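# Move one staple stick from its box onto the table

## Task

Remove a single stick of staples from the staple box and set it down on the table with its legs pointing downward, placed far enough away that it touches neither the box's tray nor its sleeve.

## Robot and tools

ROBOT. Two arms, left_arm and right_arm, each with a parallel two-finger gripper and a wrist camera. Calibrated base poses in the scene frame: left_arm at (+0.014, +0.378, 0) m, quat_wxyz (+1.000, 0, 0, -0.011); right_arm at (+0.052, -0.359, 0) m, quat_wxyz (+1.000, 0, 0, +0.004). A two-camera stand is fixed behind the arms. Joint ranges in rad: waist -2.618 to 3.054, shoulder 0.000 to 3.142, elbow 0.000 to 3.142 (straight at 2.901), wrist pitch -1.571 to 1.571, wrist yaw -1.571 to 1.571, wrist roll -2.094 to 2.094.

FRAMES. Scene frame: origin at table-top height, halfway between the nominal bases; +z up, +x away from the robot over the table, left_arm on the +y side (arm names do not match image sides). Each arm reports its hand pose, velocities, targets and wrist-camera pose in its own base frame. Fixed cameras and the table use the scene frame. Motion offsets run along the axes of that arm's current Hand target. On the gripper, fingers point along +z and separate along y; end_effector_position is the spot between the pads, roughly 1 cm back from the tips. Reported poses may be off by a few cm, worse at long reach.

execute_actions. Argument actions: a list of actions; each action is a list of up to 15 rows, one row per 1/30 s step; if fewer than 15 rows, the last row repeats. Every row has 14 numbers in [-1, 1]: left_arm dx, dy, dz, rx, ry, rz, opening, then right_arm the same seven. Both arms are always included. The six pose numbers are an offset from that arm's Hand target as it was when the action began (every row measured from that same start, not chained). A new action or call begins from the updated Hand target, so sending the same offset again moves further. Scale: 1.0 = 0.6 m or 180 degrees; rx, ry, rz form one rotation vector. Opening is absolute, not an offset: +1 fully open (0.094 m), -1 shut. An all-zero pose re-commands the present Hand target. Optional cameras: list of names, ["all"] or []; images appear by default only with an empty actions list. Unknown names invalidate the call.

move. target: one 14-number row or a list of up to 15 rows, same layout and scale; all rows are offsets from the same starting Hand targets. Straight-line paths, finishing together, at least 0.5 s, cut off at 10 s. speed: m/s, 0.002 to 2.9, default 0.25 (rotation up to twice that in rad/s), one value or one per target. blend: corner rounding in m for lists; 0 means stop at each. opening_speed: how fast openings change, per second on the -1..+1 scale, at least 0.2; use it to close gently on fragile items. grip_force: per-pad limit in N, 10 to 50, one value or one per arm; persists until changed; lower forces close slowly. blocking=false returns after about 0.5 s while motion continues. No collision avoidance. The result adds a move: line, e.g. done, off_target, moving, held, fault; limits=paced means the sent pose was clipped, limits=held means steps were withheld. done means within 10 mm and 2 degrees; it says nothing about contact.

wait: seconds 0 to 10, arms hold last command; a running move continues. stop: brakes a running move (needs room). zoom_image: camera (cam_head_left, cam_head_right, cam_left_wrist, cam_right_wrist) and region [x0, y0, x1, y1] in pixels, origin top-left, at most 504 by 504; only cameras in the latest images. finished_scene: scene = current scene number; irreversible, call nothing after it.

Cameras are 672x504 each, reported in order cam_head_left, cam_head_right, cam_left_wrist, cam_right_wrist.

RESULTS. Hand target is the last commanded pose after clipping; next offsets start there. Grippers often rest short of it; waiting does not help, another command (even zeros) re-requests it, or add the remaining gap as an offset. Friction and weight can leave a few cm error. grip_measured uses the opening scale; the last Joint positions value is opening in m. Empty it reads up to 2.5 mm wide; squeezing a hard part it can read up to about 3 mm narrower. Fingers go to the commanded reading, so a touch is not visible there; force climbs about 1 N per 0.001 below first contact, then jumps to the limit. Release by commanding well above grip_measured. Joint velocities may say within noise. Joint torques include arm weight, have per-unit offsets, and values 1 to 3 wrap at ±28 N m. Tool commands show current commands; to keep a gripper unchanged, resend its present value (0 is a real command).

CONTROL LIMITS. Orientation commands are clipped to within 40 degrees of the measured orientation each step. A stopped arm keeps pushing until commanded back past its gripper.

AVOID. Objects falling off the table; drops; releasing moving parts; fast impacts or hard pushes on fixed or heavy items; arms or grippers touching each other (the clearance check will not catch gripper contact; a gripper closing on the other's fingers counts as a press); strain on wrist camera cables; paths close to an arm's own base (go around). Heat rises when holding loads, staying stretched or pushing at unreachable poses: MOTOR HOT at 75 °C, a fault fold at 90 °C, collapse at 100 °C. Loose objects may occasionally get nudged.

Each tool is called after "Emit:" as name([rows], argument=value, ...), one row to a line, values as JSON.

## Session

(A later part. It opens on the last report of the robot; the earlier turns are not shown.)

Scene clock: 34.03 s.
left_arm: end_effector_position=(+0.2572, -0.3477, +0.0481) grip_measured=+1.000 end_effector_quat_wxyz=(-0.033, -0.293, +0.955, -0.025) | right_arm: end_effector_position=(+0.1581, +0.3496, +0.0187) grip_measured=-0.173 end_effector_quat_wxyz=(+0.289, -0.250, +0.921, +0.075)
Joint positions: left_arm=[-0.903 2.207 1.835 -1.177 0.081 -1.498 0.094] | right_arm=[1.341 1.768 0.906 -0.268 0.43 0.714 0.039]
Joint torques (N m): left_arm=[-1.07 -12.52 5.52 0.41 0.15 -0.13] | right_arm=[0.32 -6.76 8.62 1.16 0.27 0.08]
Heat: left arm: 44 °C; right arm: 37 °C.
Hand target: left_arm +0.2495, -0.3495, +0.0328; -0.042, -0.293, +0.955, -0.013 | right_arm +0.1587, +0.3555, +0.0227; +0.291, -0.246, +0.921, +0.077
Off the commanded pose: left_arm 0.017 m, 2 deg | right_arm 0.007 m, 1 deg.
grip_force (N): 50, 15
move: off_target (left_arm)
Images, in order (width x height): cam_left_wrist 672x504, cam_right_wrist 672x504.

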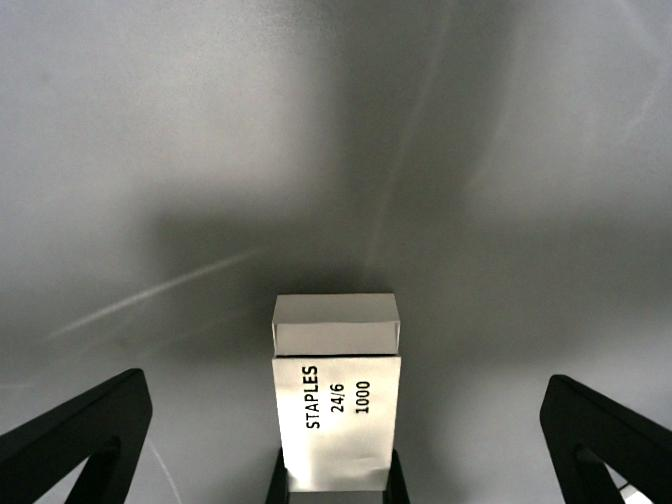

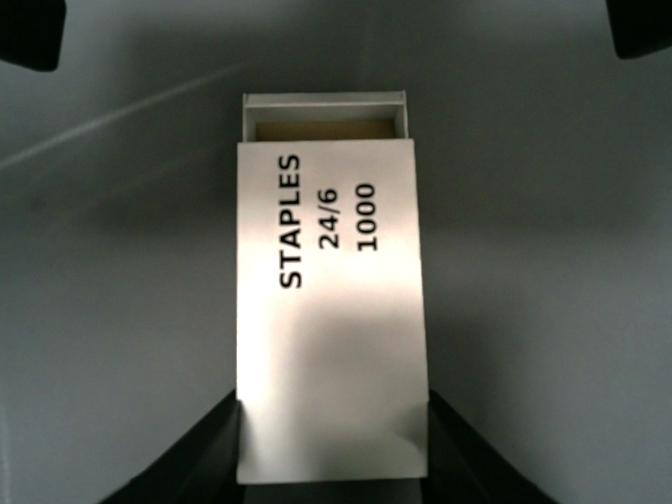

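Emit:
move(target=[0.0108,0.0033,0.0467,0,0,0,1,0,0,0,0,0,0,-0.3], speed=0.06, cameras=["cam_left_wrist","cam_right_wrist"])

Scene clock: 35.53 s.
left_arm: end_effector_position=(+0.2574, -0.3474, +0.0263) grip_measured=+1.000 end_effector_quat_wxyz=(-0.025, -0.300, +0.953, -0.030) | right_arm: end_effector_position=(+0.1570, +0.3496, +0.0186) grip_measured=-0.173 end_effector_quat_wxyz=(+0.288, -0.250, +0.921, +0.075)
Joint positions: left_arm=[-0.907 2.207 1.748 -1.074 0.068 -1.519 0.094] | right_arm=[1.344 1.768 0.906 -0.27 0.431 0.716 0.039]
Joint torques (N m): left_arm=[-2.4 -11.25 5.39 0.47 0.21 -0.08] | right_arm=[0.02 -6.78 8.62 1.18 0.26 0.07]
Heat: left arm: 44 °C; right arm: 37 °C.
Hand target: left_arm +0.2410, -0.3528, +0.0054; -0.042, -0.293, +0.955, -0.013 | right_arm +0.1587, +0.3555, +0.0227; +0.291, -0.246, +0.921, +0.077
Off the commanded pose: left_arm 0.027 m, 3 deg | right_arm 0.007 m, 1 deg.
grip_force (N): 50, 15
move: off_target (left_arm)
Images, in order (width x height): cam_left_wrist 672x504, cam_right_wrist 672x504.

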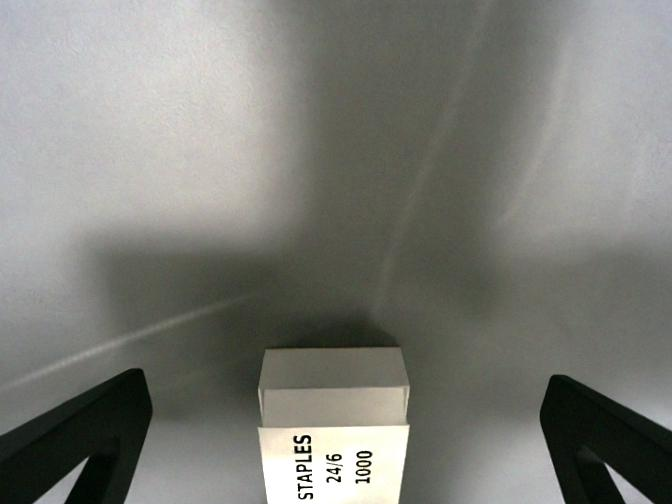

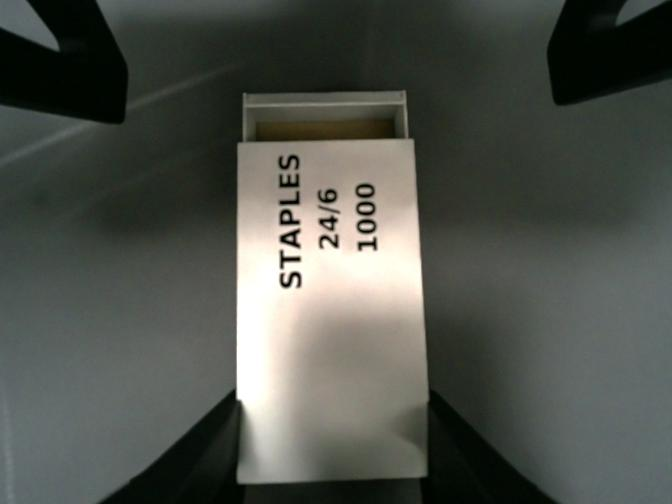

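Emit:
move(target=[0.0133,0.0033,0.01,0,0,0,1,0,0,0,0,0,0,-0.3], speed=0.05, cameras=["cam_left_wrist","cam_right_wrist"])

Scene clock: 36.70 s.
left_arm: end_effector_position=(+0.2580, -0.3473, +0.0235) grip_measured=+1.000 end_effector_quat_wxyz=(-0.022, -0.303, +0.952, -0.030) | right_arm: end_effector_position=(+0.1567, +0.3496, +0.0185) grip_measured=-0.173 end_effector_quat_wxyz=(+0.288, -0.250, +0.921, +0.074)
Joint positions: left_arm=[-0.908 2.207 1.736 -1.059 0.062 -1.526 0.094] | right_arm=[1.345 1.768 0.906 -0.271 0.432 0.717 0.039]
Joint torques (N m): left_arm=[-0.39 -14.87 7.04 0.19 0.09 -0.03] | right_arm=[-0.08 -6.79 8.62 1.19 0.26 0.06]
Heat: left arm: 44 °C; right arm: 38 °C.
Hand target: left_arm +0.2572, -0.3478, +0.0236; -0.023, -0.302, +0.952, -0.030 (not the last commanded pose) | right_arm +0.1587, +0.3556, +0.0227; +0.291, -0.246, +0.921, +0.077
Off the commanded pose: left_arm 0.035 m, 3 deg | right_arm 0.008 m, 1 deg.
grip_force (N): 50, 15
move: held (left_arm; a check stopped the path); limits=held
pose unreachable (left arm): on one or more control steps of this call, first in action 0 (counted from 0), this arm could not follow its commanded pose, so it was not sent that pose on those steps. It may still have moved: this result reports where it is.
cause: moving toward the commanded pose would bring a part of the arm too close to another arm (this arm's wrist (the part past joint 5) and the right arm's wrist camera, along the way the arms are being sent, or toward where that arm still pushes).
pose unreachable (right arm): on one or more control steps of this call, first in action 0 (counted from 0), this arm could not follow its commanded pose, so it was not sent that pose on those steps. It may still have moved: this result reports where it is.
cause: moving toward the commanded pose would bring a part of the arm too close to another arm (this arm's wrist camera and the left arm's wrist (the part past joint 5), along the way the arms are being sent, or toward where that arm still pushes).
Images, in order (width x height): cam_left_wrist 672x504, cam_right_wrist 672x504.

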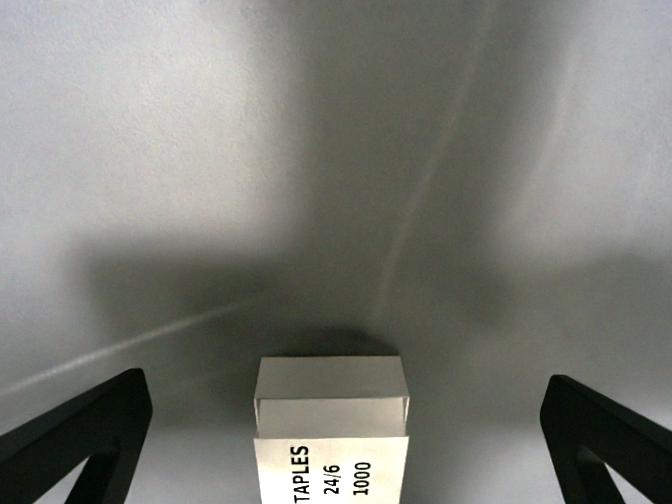

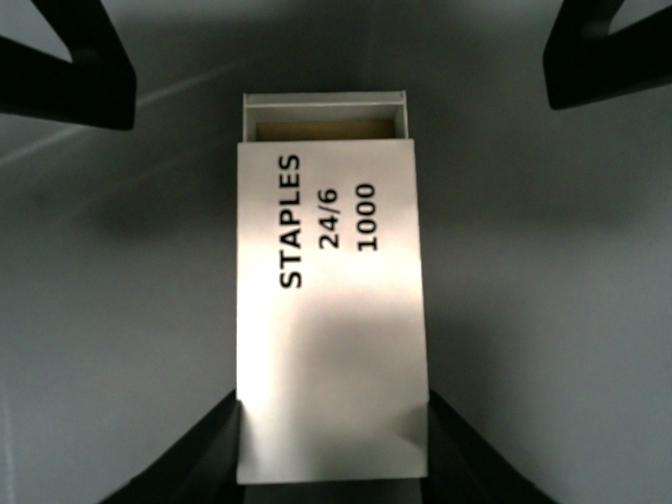

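Emit:
move(target=[0,0,-0.0083,-0.0147,0.0638,0.0048,1,0,0,0,0,0,0,-0.3], speed=0.1, cameras=["cam_left_wrist","cam_right_wrist","cam_head_left"])

Scene clock: 38.97 s.
left_arm: end_effector_position=(+0.2574, -0.3472, +0.0370) grip_measured=+1.000 end_effector_quat_wxyz=(-0.114, -0.292, +0.948, -0.050) | right_arm: end_effector_position=(+0.1568, +0.3500, +0.0189) grip_measured=-0.173 end_effector_quat_wxyz=(+0.289, -0.250, +0.921, +0.075)
Joint positions: left_arm=[-0.832 2.238 1.822 -1.161 0.249 -1.428 0.094] | right_arm=[1.345 1.768 0.907 -0.271 0.432 0.717 0.039]
Joint torques (N m): left_arm=[0.18 -11.54 9.25 -0.08 0.26 0.13] | right_arm=[-0.1 -6.78 8.55 1.19 0.25 0.06]
Heat: left arm: 44 °C; right arm: 38 °C.
Hand target: left_arm +0.2573, -0.3474, +0.0286; -0.125, -0.290, +0.948, -0.038 | right_arm +0.1587, +0.3556, +0.0228; +0.291, -0.246, +0.921, +0.077
Off the commanded pose: left_arm 0.008 m, 2 deg | right_arm 0.007 m, 1 deg.
grip_force (N): 50, 15
move: done
Images, in order (width x height): cam_head_left 672x504, cam_left_wrist 672x504, cam_right_wrist 672x504.

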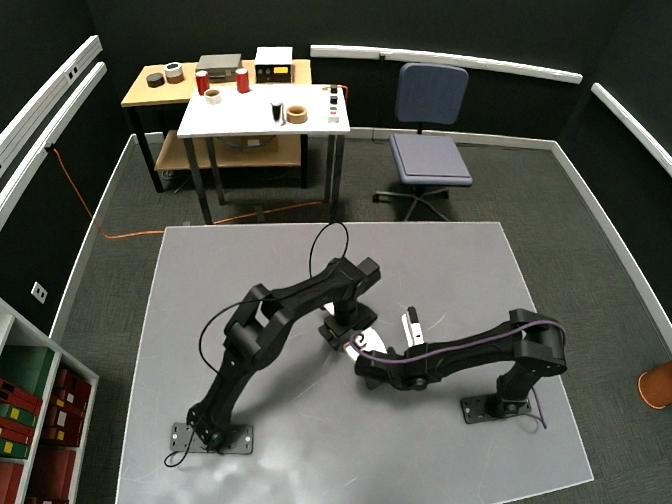

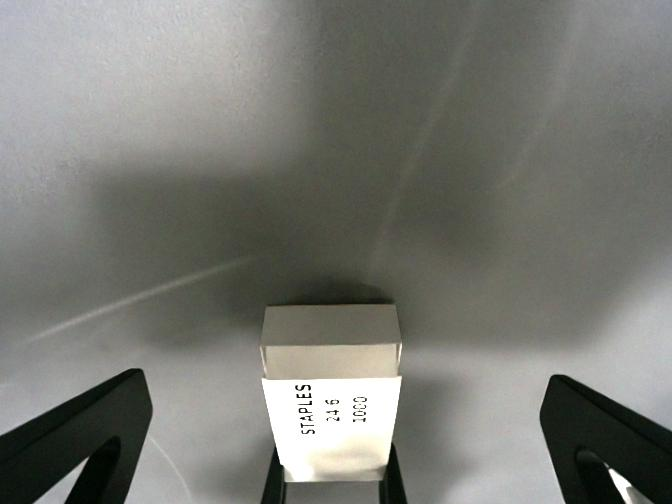

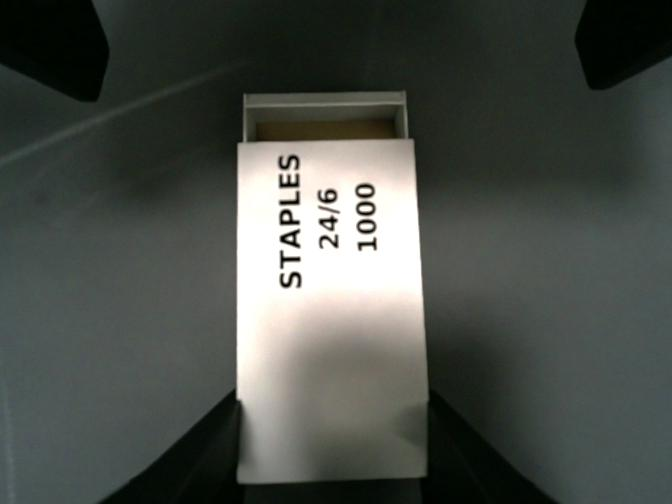

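Emit:
move(target=[0.0067,0.0067,0.04,0,0,0,1,0,0,0,0,0,0,-0.3], speed=0.05, cameras=["cam_left_wrist","cam_right_wrist"])

Scene clock: 40.43 s.
left_arm: end_effector_position=(+0.2531, -0.3519, +0.0254) grip_measured=+1.000 end_effector_quat_wxyz=(-0.112, -0.285, +0.950, -0.056) | right_arm: end_effector_position=(+0.1568, +0.3500, +0.0189) grip_measured=-0.173 end_effector_quat_wxyz=(+0.289, -0.250, +0.921, +0.075)
Joint positions: left_arm=[-0.846 2.238 1.775 -1.099 0.251 -1.429 0.094] | right_arm=[1.345 1.768 0.907 -0.271 0.432 0.717 0.039]
Joint torques (N m): left_arm=[-0.18 -11.63 5.74 0.26 0.31 -0.09] | right_arm=[-0.09 -6.8 8.55 1.2 0.25 0.05]
Heat: left arm: 44 °C; right arm: 38 °C.
Hand target: left_arm +0.2468, -0.3497, +0.0065; -0.125, -0.290, +0.948, -0.039 | right_arm +0.1587, +0.3556, +0.0228; +0.291, -0.246, +0.921, +0.077
Off the commanded pose: left_arm 0.020 m, 3 deg | right_arm 0.007 m, 1 deg.
grip_force (N): 50, 15
move: off_target (left_arm)
Images, in order (width x height): cam_left_wrist 672x504, cam_right_wrist 672x504.

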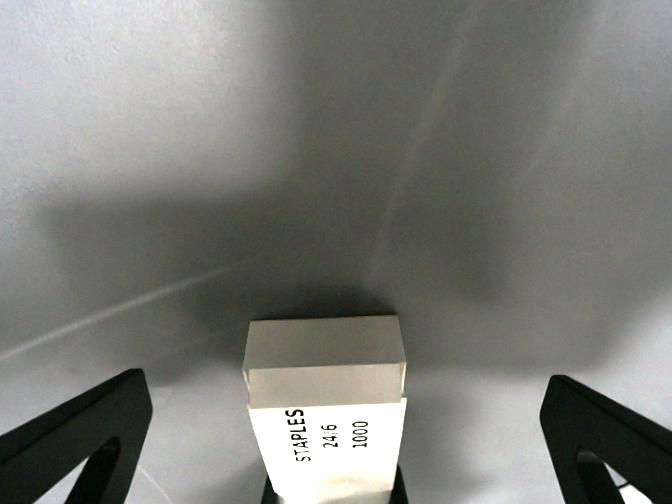

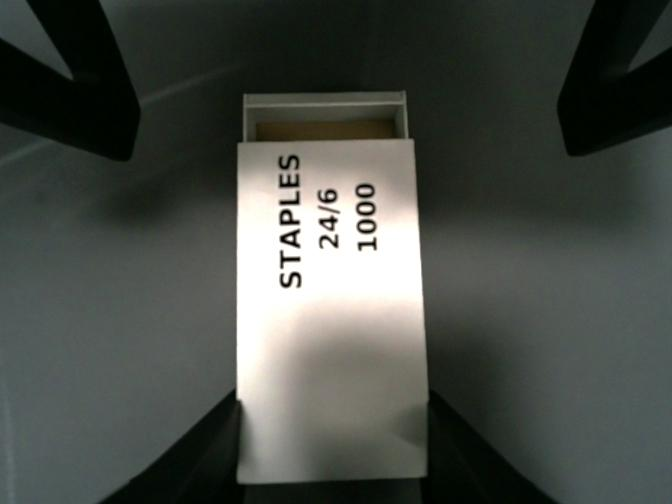

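Emit:
move(target=[0.0,0.01,0.0167,0,0,0,1,0,0,0,0,0,0,-0.3], speed=0.05, cameras=["cam_left_wrist","cam_right_wrist"])

Scene clock: 41.53 s.
left_arm: end_effector_position=(+0.2477, -0.3475, +0.0128) grip_measured=+1.000 end_effector_quat_wxyz=(-0.118, -0.288, +0.949, -0.051) | right_arm: end_effector_position=(+0.1568, +0.3500, +0.0189) grip_measured=-0.173 end_effector_quat_wxyz=(+0.289, -0.250, +0.921, +0.075)
Joint positions: left_arm=[-0.846 2.238 1.722 -1.061 0.257 -1.435 0.094] | right_arm=[1.345 1.768 0.907 -0.271 0.432 0.717 0.039]
Joint torques (N m): left_arm=[-0.66 -12.71 4.67 0.37 0.24 -0.1] | right_arm=[-0.09 -6.78 8.54 1.19 0.26 0.05]
Heat: left arm: 44 °C; right arm: 38 °C.
Hand target: left_arm +0.2413, -0.3462, -0.0032; -0.125, -0.290, +0.948, -0.039 | right_arm +0.1587, +0.3556, +0.0228; +0.291, -0.246, +0.921, +0.077
Off the commanded pose: left_arm 0.017 m, 2 deg | right_arm 0.007 m, 1 deg.
grip_force (N): 50, 15
move: off_target (left_arm)
Images, in order (width x height): cam_left_wrist 672x504, cam_right_wrist 672x504.

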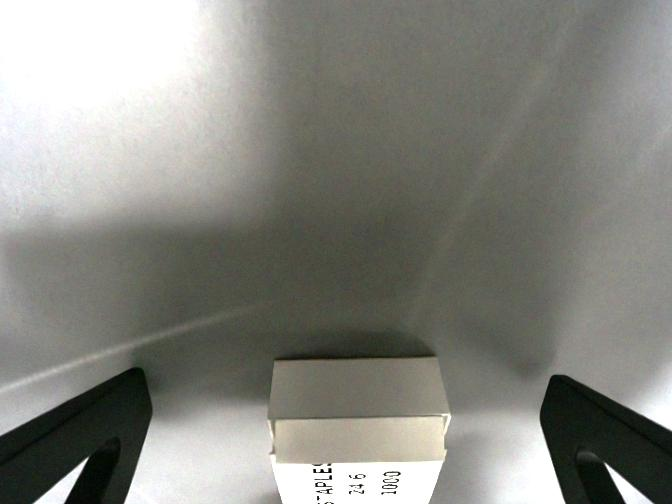

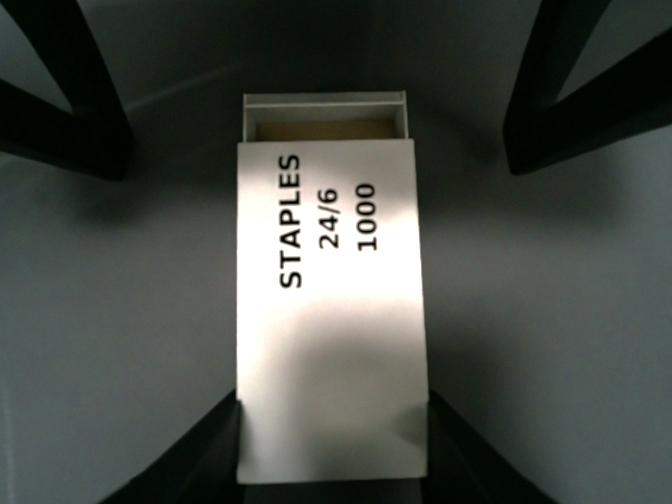

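Emit:
move(target=[-0.0125,0.0,-0.0185,0,0,0,1,0,0,0,0,0,0,-0.3], speed=0.05, cameras=["cam_left_wrist","cam_right_wrist"])

Scene clock: 42.93 s.
left_arm: end_effector_position=(+0.2499, -0.3457, +0.0129) grip_measured=+1.000 end_effector_quat_wxyz=(-0.119, -0.291, +0.948, -0.051) | right_arm: end_effector_position=(+0.1568, +0.3500, +0.0189) grip_measured=-0.173 end_effector_quat_wxyz=(+0.289, -0.250, +0.921, +0.075)
Joint positions: left_arm=[-0.839 2.238 1.722 -1.062 0.26 -1.433 0.094] | right_arm=[1.345 1.768 0.907 -0.271 0.432 0.717 0.039]
Joint torques (N m): left_arm=[0.73 -13.04 7.24 -0.02 0.18 0.13] | right_arm=[-0.09 -6.78 8.55 1.19 0.26 0.05]
Heat: left arm: 43 °C; right arm: 38 °C.
Hand target: left_arm +0.2496, -0.3407, +0.0056; -0.125, -0.290, +0.948, -0.039 | right_arm +0.1587, +0.3556, +0.0228; +0.291, -0.246, +0.921, +0.077
Off the commanded pose: left_arm 0.009 m, 2 deg | right_arm 0.007 m, 1 deg.
grip_force (N): 50, 15
move: done
Images, in order (width x height): cam_left_wrist 672x504, cam_right_wrist 672x504.

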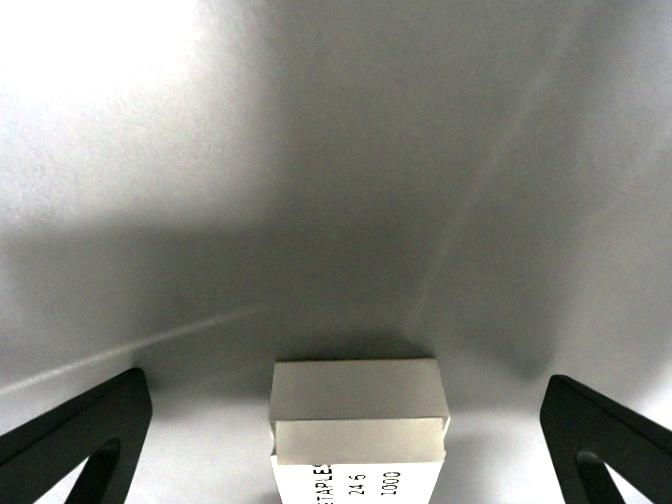

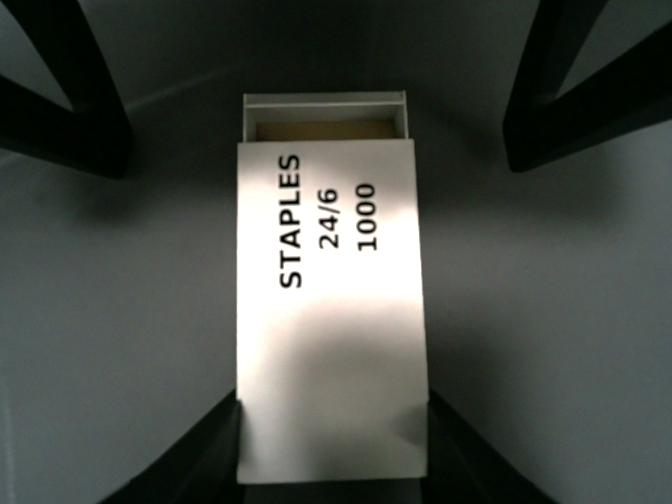

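Emit:
move(target=[-0.013,0.0,-0.0032,0,0,0,1,0,0,0,0,0,0,-0.3], speed=0.05, cameras=["cam_left_wrist","cam_right_wrist"])

Scene clock: 44.00 s.
left_arm: end_effector_position=(+0.2558, -0.3398, +0.0129) grip_measured=+1.000 end_effector_quat_wxyz=(-0.119, -0.291, +0.948, -0.052) | right_arm: end_effector_position=(+0.1568, +0.3500, +0.0189) grip_measured=-0.173 end_effector_quat_wxyz=(+0.289, -0.250, +0.921, +0.075)
Joint positions: left_arm=[-0.818 2.238 1.722 -1.067 0.26 -1.412 0.094] | right_arm=[1.345 1.768 0.907 -0.271 0.432 0.717 0.039]
Joint torques (N m): left_arm=[0.69 -12.26 7.9 -0.09 0.13 0.16] | right_arm=[-0.09 -6.79 8.53 1.19 0.25 0.05]
Heat: left arm: 43 °C; right arm: 38 °C.
Hand target: left_arm +0.2563, -0.3361, +0.0055; -0.125, -0.290, +0.948, -0.039 | right_arm +0.1587, +0.3556, +0.0228; +0.291, -0.246, +0.921, +0.077
Off the commanded pose: left_arm 0.008 m, 2 deg | right_arm 0.007 m, 1 deg.
grip_force (N): 50, 15
move: done
Images, in order (width x height): cam_left_wrist 672x504, cam_right_wrist 672x504.

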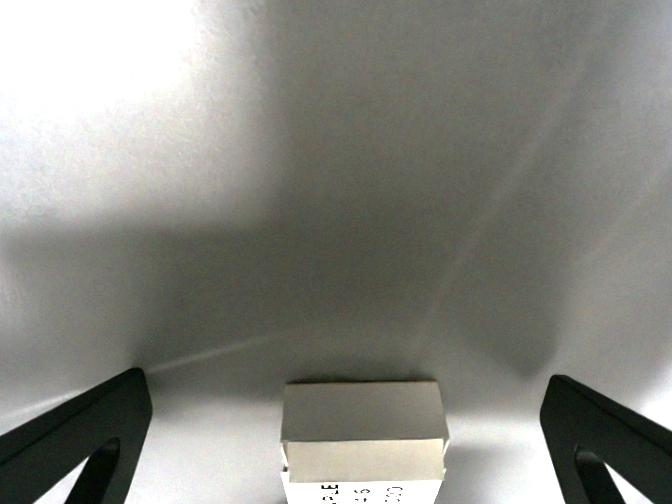

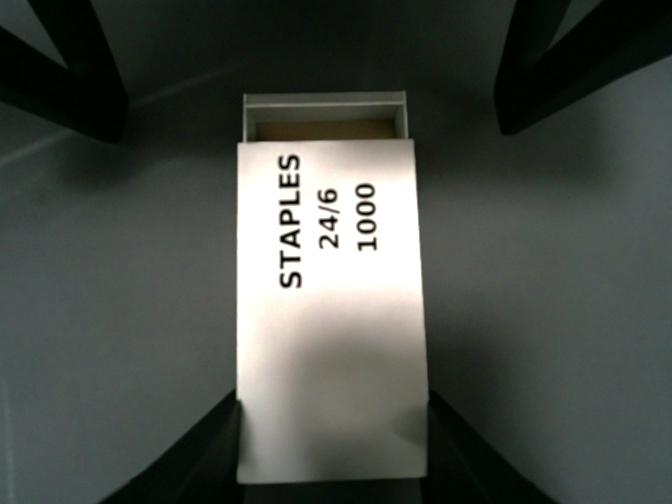

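Emit:
move(target=[0.0113,0.0,0.0028,0,0,0,1,0,0,0,0,0,0,-0.3], speed=0.05, cameras=["cam_left_wrist","cam_right_wrist"])

Scene clock: 45.10 s.
left_arm: end_effector_position=(+0.2547, -0.3406, +0.0129) grip_measured=+1.000 end_effector_quat_wxyz=(-0.119, -0.289, +0.948, -0.051) | right_arm: end_effector_position=(+0.1568, +0.3500, +0.0189) grip_measured=-0.173 end_effector_quat_wxyz=(+0.289, -0.250, +0.921, +0.075)
Joint positions: left_arm=[-0.822 2.238 1.722 -1.067 0.26 -1.412 0.094] | right_arm=[1.345 1.768 0.907 -0.271 0.432 0.717 0.039]
Joint torques (N m): left_arm=[-0.5 -12.9 7.2 -0.01 0.12 -0.1] | right_arm=[-0.09 -6.78 8.55 1.19 0.25 0.05]
Heat: left arm: 43 °C; right arm: 38 °C.
Hand target: left_arm +0.2505, -0.3400, +0.0056; -0.125, -0.290, +0.948, -0.039 | right_arm +0.1587, +0.3556, +0.0228; +0.291, -0.246, +0.921, +0.077
Off the commanded pose: left_arm 0.008 m, 2 deg | right_arm 0.007 m, 1 deg.
grip_force (N): 50, 15
move: done
Images, in order (width x height): cam_left_wrist 672x504, cam_right_wrist 672x504.

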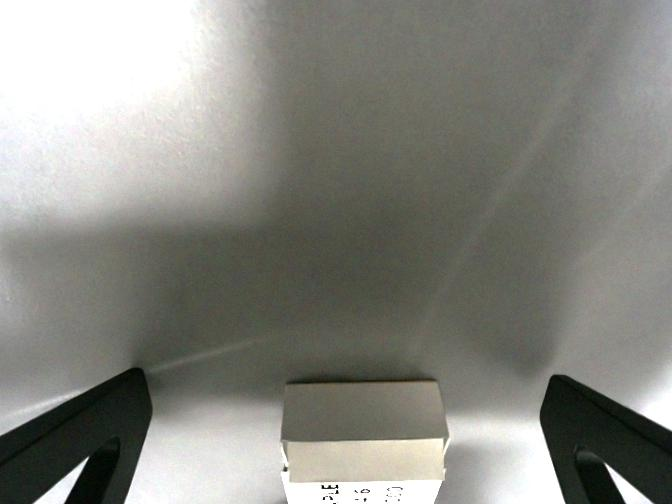

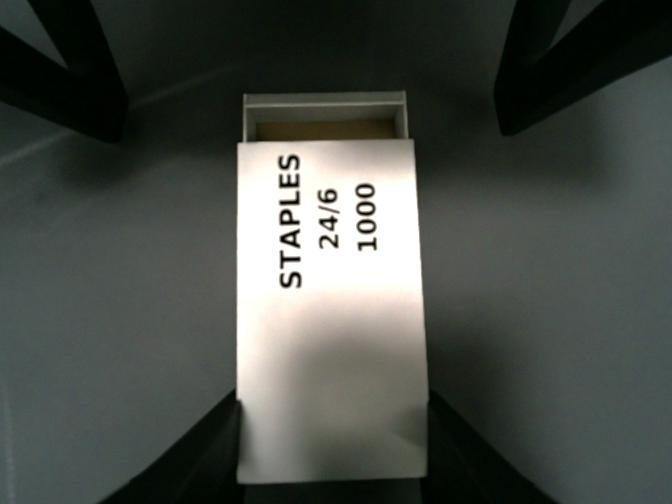

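Emit:
move(target=[0.0073,0.0,0.0018,0,0,0,1,0,0,0,0,0,0,-0.3], speed=0.05, cameras=["cam_left_wrist","cam_right_wrist"])

Scene clock: 46.00 s.
left_arm: end_effector_position=(+0.2509, -0.3434, +0.0129) grip_measured=+1.000 end_effector_quat_wxyz=(-0.120, -0.286, +0.949, -0.051) | right_arm: end_effector_position=(+0.1568, +0.3500, +0.0189) grip_measured=-0.173 end_effector_quat_wxyz=(+0.289, -0.250, +0.921, +0.075)
Joint positions: left_arm=[-0.833 2.238 1.722 -1.067 0.26 -1.417 0.094] | right_arm=[1.345 1.768 0.907 -0.271 0.432 0.717 0.039]
Joint torques (N m): left_arm=[-0.47 -13 6.76 0.07 0.13 -0.11] | right_arm=[-0.09 -6.78 8.55 1.19 0.25 0.06]
Heat: left arm: 43 °C; right arm: 38 °C.
Hand target: left_arm +0.2467, -0.3425, +0.0057; -0.125, -0.290, +0.948, -0.039 | right_arm +0.1587, +0.3556, +0.0228; +0.291, -0.246, +0.921, +0.077
Off the commanded pose: left_arm 0.008 m, 2 deg | right_arm 0.007 m, 1 deg.
grip_force (N): 50, 15
move: done
Images, in order (width x height): cam_left_wrist 672x504, cam_right_wrist 672x504.

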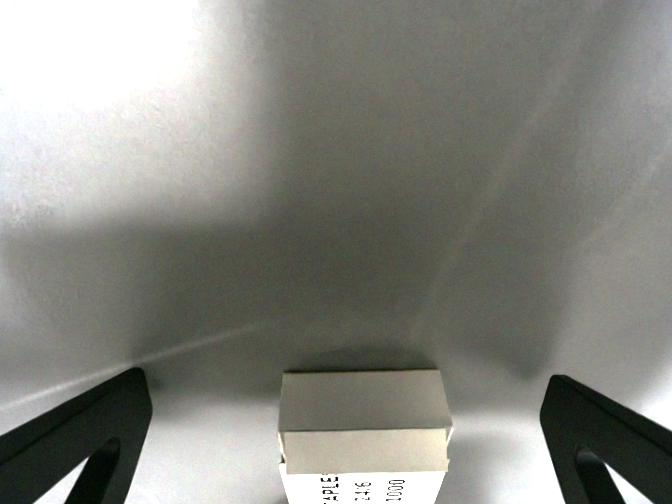

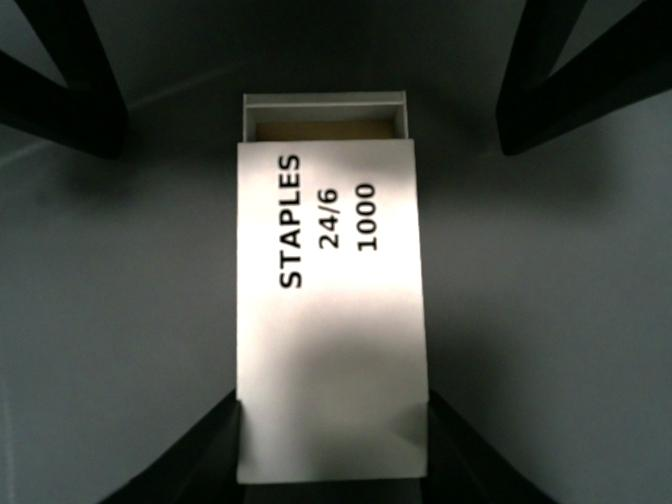

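Emit:
move(target=[0,0,0,0,0,0,-0.1,0,0,0,0,0,0,-0.3], opening_speed=0.8, cameras=["cam_left_wrist","cam_right_wrist"])

Scene clock: 47.77 s.
left_arm: end_effector_position=(+0.2510, -0.3436, +0.0129) grip_measured=-0.098 end_effector_quat_wxyz=(-0.120, -0.287, +0.949, -0.051) | right_arm: end_effector_position=(+0.1561, +0.3507, +0.0189) grip_measured=-0.173 end_effector_quat_wxyz=(+0.287, -0.251, +0.921, +0.077)
Joint positions: left_arm=[-0.833 2.238 1.722 -1.067 0.26 -1.418 0.042] | right_arm=[1.345 1.768 0.908 -0.271 0.427 0.717 0.039]
Joint torques (N m): left_arm=[-0.46 -13.24 6.95 0.01 0.16 -0.12] | right_arm=[-0.1 -6.78 8.43 1.2 0.3 0.06]
Heat: left arm: 43 °C; right arm: 38 °C.
Hand target: left_arm +0.2468, -0.3425, +0.0057; -0.125, -0.290, +0.948, -0.039 | right_arm +0.1587, +0.3556, +0.0227; +0.291, -0.246, +0.921, +0.077
Off the commanded pose: left_arm 0.008 m, 2 deg | right_arm 0.007 m, 1 deg.
grip_force (N): 50, 15
move: done
Images, in order (width x height): cam_left_wrist 672x504, cam_right_wrist 672x504.

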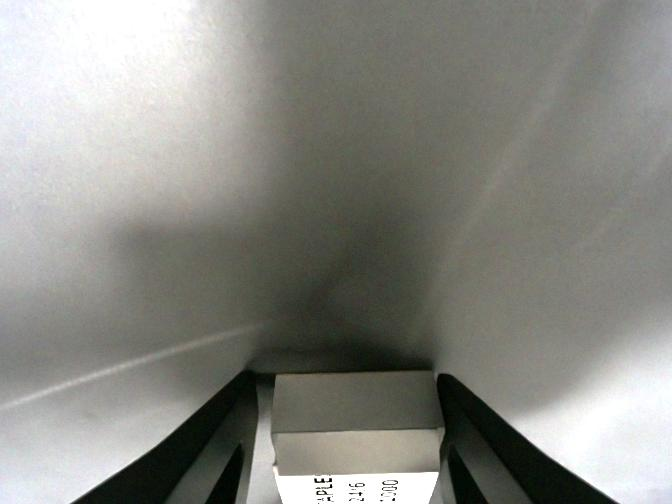

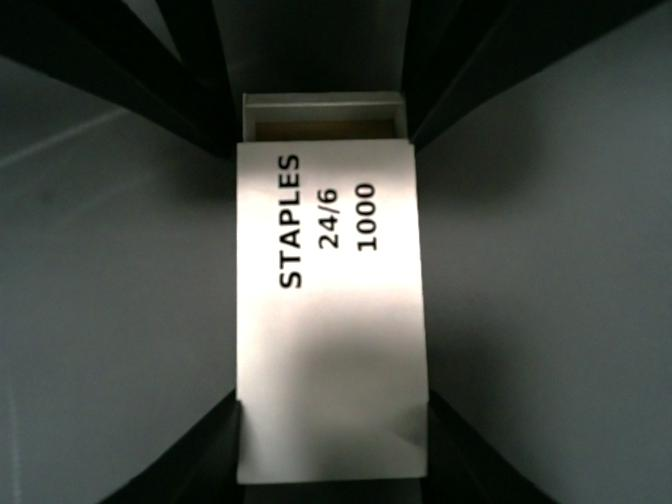

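Emit:
move(target=[0,0,0,0,0,0,-0.32,0,0,0,0,0,0,-0.3], grip_force=[20,15], cameras=["cam_left_wrist","cam_right_wrist"])

Scene clock: 48.83 s.
left_arm: end_effector_position=(+0.2519, -0.3445, +0.0129) grip_measured=-0.221 end_effector_quat_wxyz=(-0.118, -0.287, +0.949, -0.053) | right_arm: end_effector_position=(+0.1557, +0.3511, +0.0188) grip_measured=-0.173 end_effector_quat_wxyz=(+0.286, -0.251, +0.921, +0.078)
Joint positions: left_arm=[-0.833 2.238 1.722 -1.061 0.26 -1.42 0.037] | right_arm=[1.345 1.768 0.908 -0.27 0.424 0.717 0.039]
Joint torques (N m): left_arm=[-0.5 -12.98 6.83 -0.05 0.17 -0.07] | right_arm=[-0.09 -6.82 8.43 1.19 0.32 0.06]
Heat: left arm: 43 °C; right arm: 38 °C.
Hand target: left_arm +0.2468, -0.3426, +0.0057; -0.125, -0.290, +0.948, -0.039 | right_arm +0.1587, +0.3556, +0.0228; +0.291, -0.246, +0.921, +0.077
Off the commanded pose: left_arm 0.009 m, 2 deg | right_arm 0.007 m, 1 deg.
grip_force (N): 20, 15
move: done
Images, in order (width x height): cam_left_wrist 672x504, cam_right_wrist 672x504.

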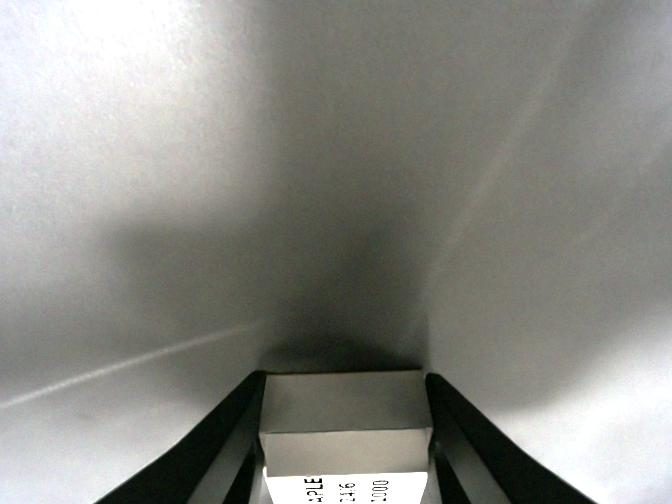

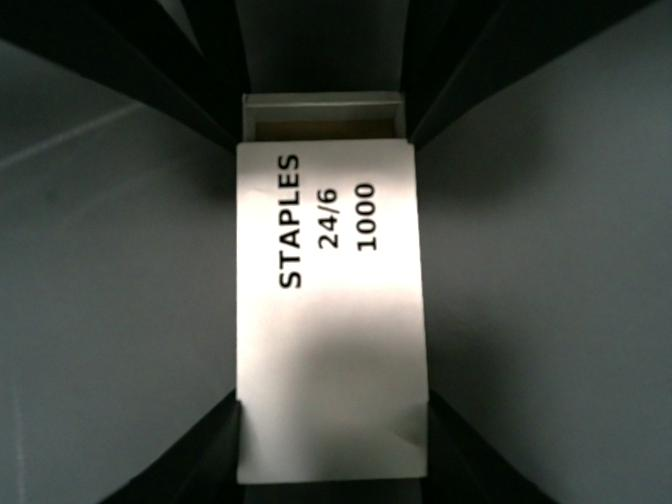

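Emit:
move(target=[-0.0485,0.0,-0.0121,0,0,0,-0.32,0,0,0,0,0,0,-0.3], speed=0.04, cameras=["cam_left_wrist","cam_right_wrist"])

Scene clock: 50.20 s.
left_arm: end_effector_position=(+0.2590, -0.3363, +0.0175) grip_measured=-0.221 end_effector_quat_wxyz=(-0.135, -0.286, +0.947, -0.059) | right_arm: end_effector_position=(+0.1586, +0.3577, +0.0242) grip_measured=-0.173 end_effector_quat_wxyz=(+0.296, -0.248, +0.918, +0.087)
Joint positions: left_arm=[-0.793 2.238 1.734 -1.088 0.295 -1.377 0.037] | right_arm=[1.345 1.768 0.917 -0.251 0.432 0.712 0.039]
Joint torques (N m): left_arm=[1.8 -11.04 9.16 -0.07 -0.16 0.15] | right_arm=[-0.08 -6.84 7.62 1.03 0.25 0.11]
Heat: left arm: 43 °C; right arm: 38 °C.
Hand target: left_arm +0.2717, -0.3257, +0.0052; -0.125, -0.290, +0.948, -0.039 | right_arm +0.1588, +0.3556, +0.0227; +0.291, -0.246, +0.921, +0.077
Off the commanded pose: left_arm 0.021 m, 3 deg | right_arm 0.003 m, 1 deg.
grip_force (N): 20, 15
move: off_target (left_arm)
Images, in order (width x height): cam_left_wrist 672x504, cam_right_wrist 672x504.

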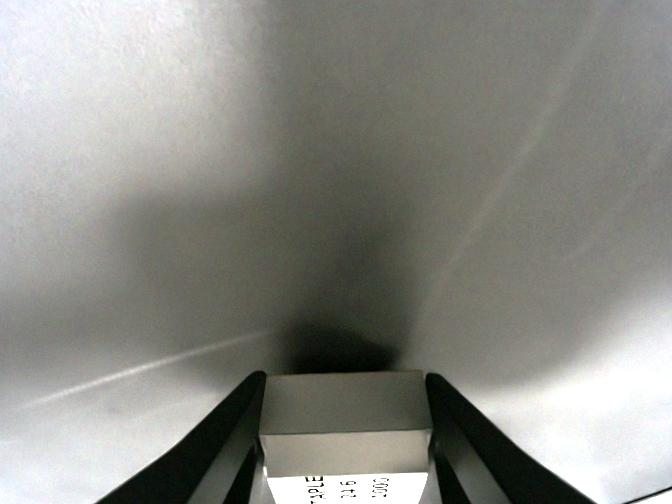

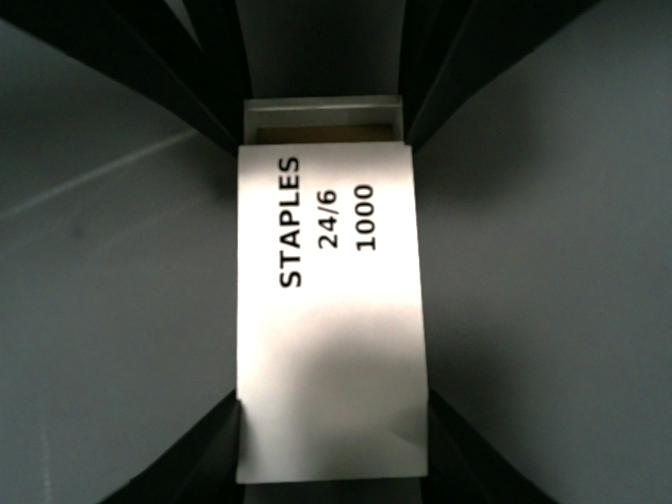

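Emit:
move([
  [0.017,0.0,0.0042,0,0,0,-0.32,0,0,0,0,0,0,-0.3],
  [0.017,0.0,0.0042,0,0,0,-0.05,0,0,0,0,0,0,-0.3],
], speed=0.04, opening_speed=0.5, cameras=["cam_left_wrist","cam_right_wrist"])

Scene clock: 52.20 s.
left_arm: end_effector_position=(+0.2607, -0.3344, +0.0164) grip_measured=-0.052 end_effector_quat_wxyz=(-0.126, -0.286, +0.948, -0.054) | right_arm: end_effector_position=(+0.1576, +0.3547, +0.0224) grip_measured=-0.173 end_effector_quat_wxyz=(+0.292, -0.251, +0.920, +0.081)
Joint positions: left_arm=[-0.796 2.238 1.734 -1.088 0.274 -1.378 0.045] | right_arm=[1.345 1.768 0.917 -0.266 0.43 0.712 0.039]
Joint torques (N m): left_arm=[0.23 -11.64 7.9 0.08 0.04 -0.08] | right_arm=[-0.09 -6.8 7.64 1.19 0.27 0.12]
Heat: left arm: 43 °C; right arm: 38 °C.
Hand target: left_arm +0.2629, -0.3316, +0.0054; -0.125, -0.290, +0.948, -0.039 | right_arm +0.1588, +0.3557, +0.0228; +0.291, -0.246, +0.921, +0.078
Off the commanded pose: left_arm 0.012 m, 2 deg | right_arm 0.001 m, 1 deg.
grip_force (N): 20, 15
move: off_target (left_arm); target 2's new opening was sent with left_arm's hand 0.014 m and 3 deg from that target
Images, in order (width x height): cam_left_wrist 672x504, cam_right_wrist 672x504.

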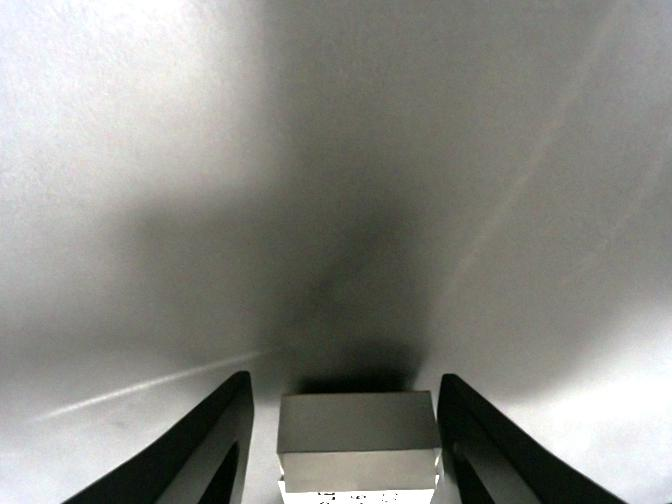

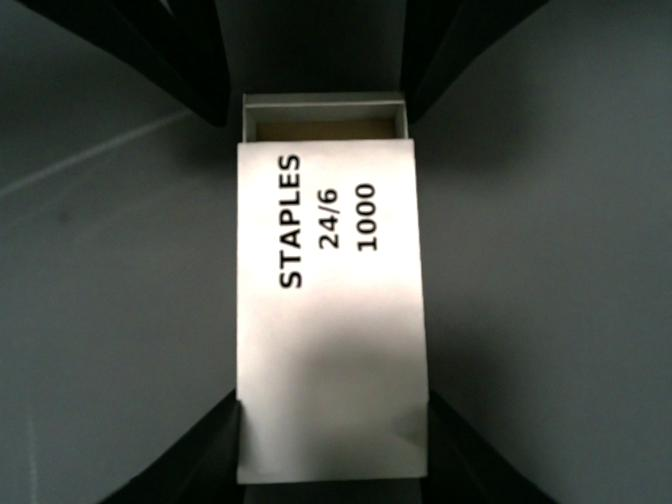

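Emit:
move(target=[0,0.0,0,0,0,0,-0.32,0,0,0,0,0,0,-0.3], speed=0.04, cameras=["cam_left_wrist","cam_right_wrist"])

Scene clock: 53.63 s.
left_arm: end_effector_position=(+0.2609, -0.3345, +0.0164) grip_measured=-0.231 end_effector_quat_wxyz=(-0.125, -0.286, +0.949, -0.054) | right_arm: end_effector_position=(+0.1568, +0.3551, +0.0220) grip_measured=-0.173 end_effector_quat_wxyz=(+0.289, -0.252, +0.920, +0.083)
Joint positions: left_arm=[-0.796 2.238 1.734 -1.087 0.273 -1.378 0.036] | right_arm=[1.345 1.768 0.917 -0.266 0.424 0.712 0.039]
Joint torques (N m): left_arm=[0.16 -11.45 7.98 0.01 0.03 0.01] | right_arm=[-0.08 -6.82 7.64 1.17 0.32 0.11]
Heat: left arm: 43 °C; right arm: 38 °C.
Hand target: left_arm +0.2629, -0.3316, +0.0053; -0.125, -0.290, +0.948, -0.039 | right_arm +0.1588, +0.3556, +0.0228; +0.291, -0.246, +0.921, +0.077
Off the commanded pose: left_arm 0.012 m, 2 deg | right_arm 0.002 m, 1 deg.
grip_force (N): 20, 15
move: off_target (left_arm)
Images, in order (width x height): cam_left_wrist 672x504, cam_right_wrist 672x504.

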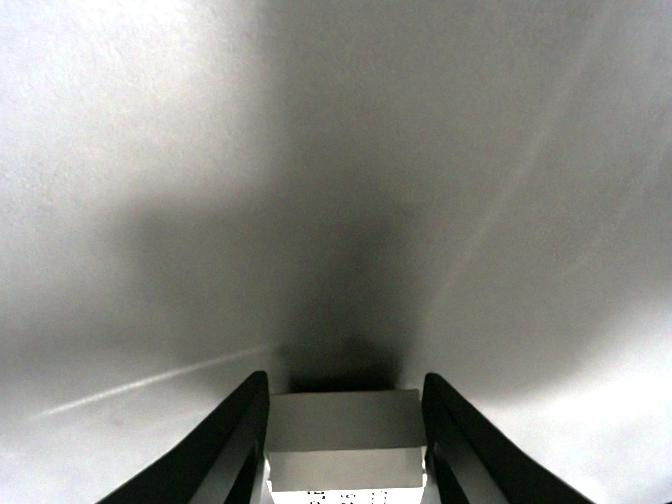

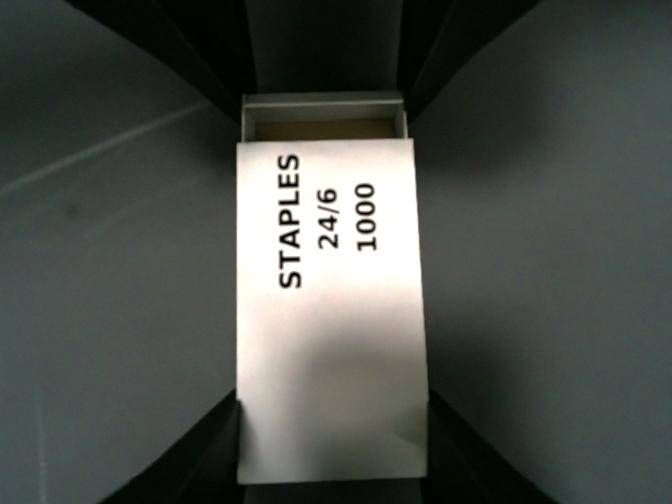

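Emit:
move(target=[-0.0485,0.0,-0.0121,0,0,0,-0.32,0,0,0,0,0,0,-0.3], speed=0.04, cameras=["cam_left_wrist","cam_right_wrist"])

Scene clock: 54.93 s.
left_arm: end_effector_position=(+0.2673, -0.3295, +0.0190) grip_measured=-0.231 end_effector_quat_wxyz=(-0.149, -0.282, +0.946, -0.061) | right_arm: end_effector_position=(+0.1601, +0.3598, +0.0258) grip_measured=-0.173 end_effector_quat_wxyz=(+0.301, -0.247, +0.917, +0.090)
Joint positions: left_arm=[-0.758 2.258 1.767 -1.125 0.319 -1.329 0.036] | right_arm=[1.345 1.768 0.917 -0.238 0.438 0.709 0.039]
Joint torques (N m): left_arm=[2.44 -11.22 8.95 -0.03 -0.43 0.17] | right_arm=[-0.09 -6.9 7.6 0.94 0.2 0.15]
Heat: left arm: 43 °C; right arm: 38 °C.
Hand target: left_arm +0.2877, -0.3148, +0.0048; -0.125, -0.290, +0.948, -0.039 | right_arm +0.1588, +0.3556, +0.0228; +0.291, -0.246, +0.921, +0.077
Off the commanded pose: left_arm 0.029 m, 4 deg | right_arm 0.005 m, 2 deg.
grip_force (N): 20, 15
move: off_target (left_arm)
Images, in order (width x height): cam_left_wrist 672x504, cam_right_wrist 672x504.

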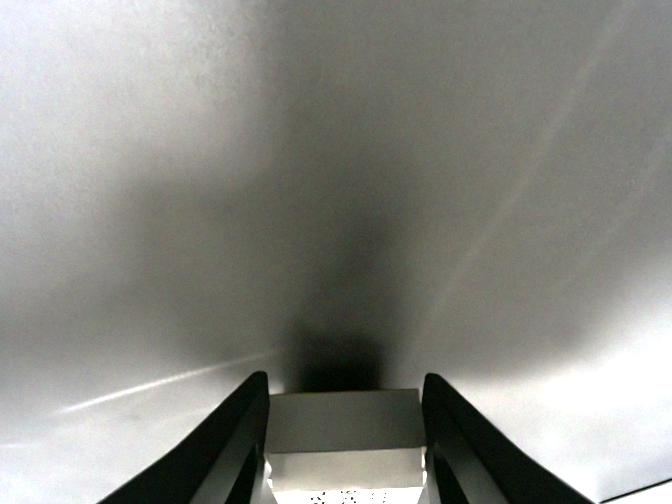

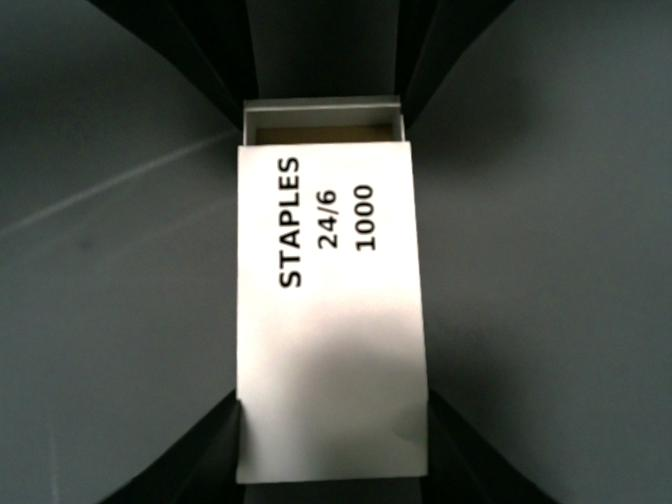

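Emit:
move(target=[-0.0323,0.0,-0.008,0,0,0,-0.32,0.027,0,-0.0197,0,0,0,-0.3], speed=0.04, cameras=["cam_left_wrist","cam_right_wrist"])

Scene clock: 56.13 s.
left_arm: end_effector_position=(+0.2691, -0.3240, +0.0221) grip_measured=-0.231 end_effector_quat_wxyz=(-0.173, -0.274, +0.944, -0.061) | right_arm: end_effector_position=(+0.1578, +0.3648, +0.0308) grip_measured=-0.173 end_effector_quat_wxyz=(+0.318, -0.237, +0.913, +0.096)
Joint positions: left_arm=[-0.729 2.278 1.801 -1.178 0.36 -1.279 0.036] | right_arm=[1.37 1.768 0.917 -0.219 0.478 0.739 0.039]
Joint torques (N m): left_arm=[3.89 -11.28 9.26 0.22 -0.82 0.1] | right_arm=[1.92 -9.85 3.44 0.61 0.04 0.33]
Heat: left arm: 43 °C; right arm: 38 °C.
Hand target: left_arm +0.3043, -0.3037, +0.0044; -0.125, -0.290, +0.948, -0.039 | right_arm +0.1415, +0.3456, +0.0232; +0.291, -0.246, +0.921, +0.077
Off the commanded pose: left_arm 0.044 m, 6 deg | right_arm 0.026 m, 4 deg.
grip_force (N): 20, 15
move: off_target (left_arm, right_arm)
Images, in order (width x height): cam_left_wrist 672x504, cam_right_wrist 672x504.

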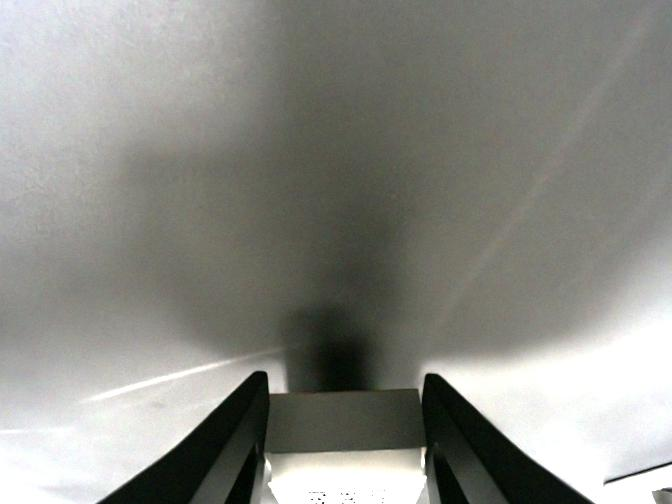

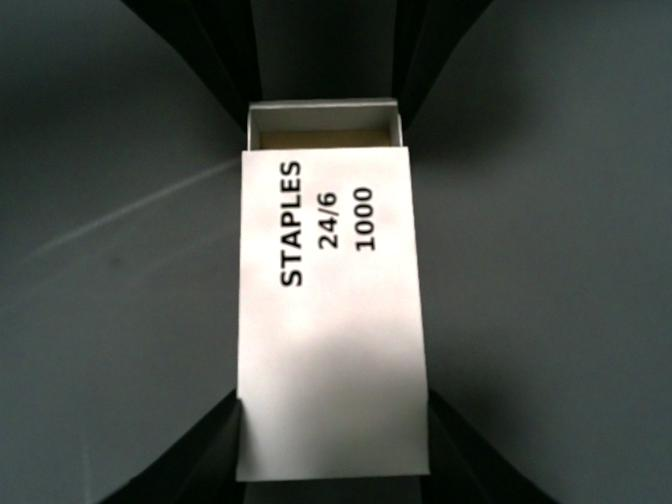

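Emit:
zoom_image(camera="cam_left_wrist", region=[220, 350, 470, 504])

Emit:
zoom_image(camera="cam_right_wrist", region=[200, 60, 460, 200])

Scaled by 2.016 from the camera's 672x504 image, which has a finer 960x720 frame.

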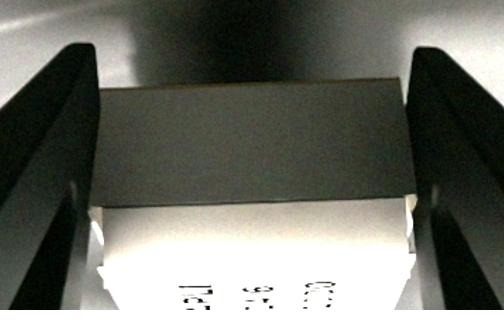

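Scaled by 1.938 from the camera's 672x504 image, which has a finer 960x720 frame.

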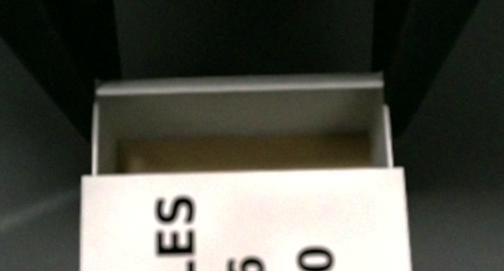

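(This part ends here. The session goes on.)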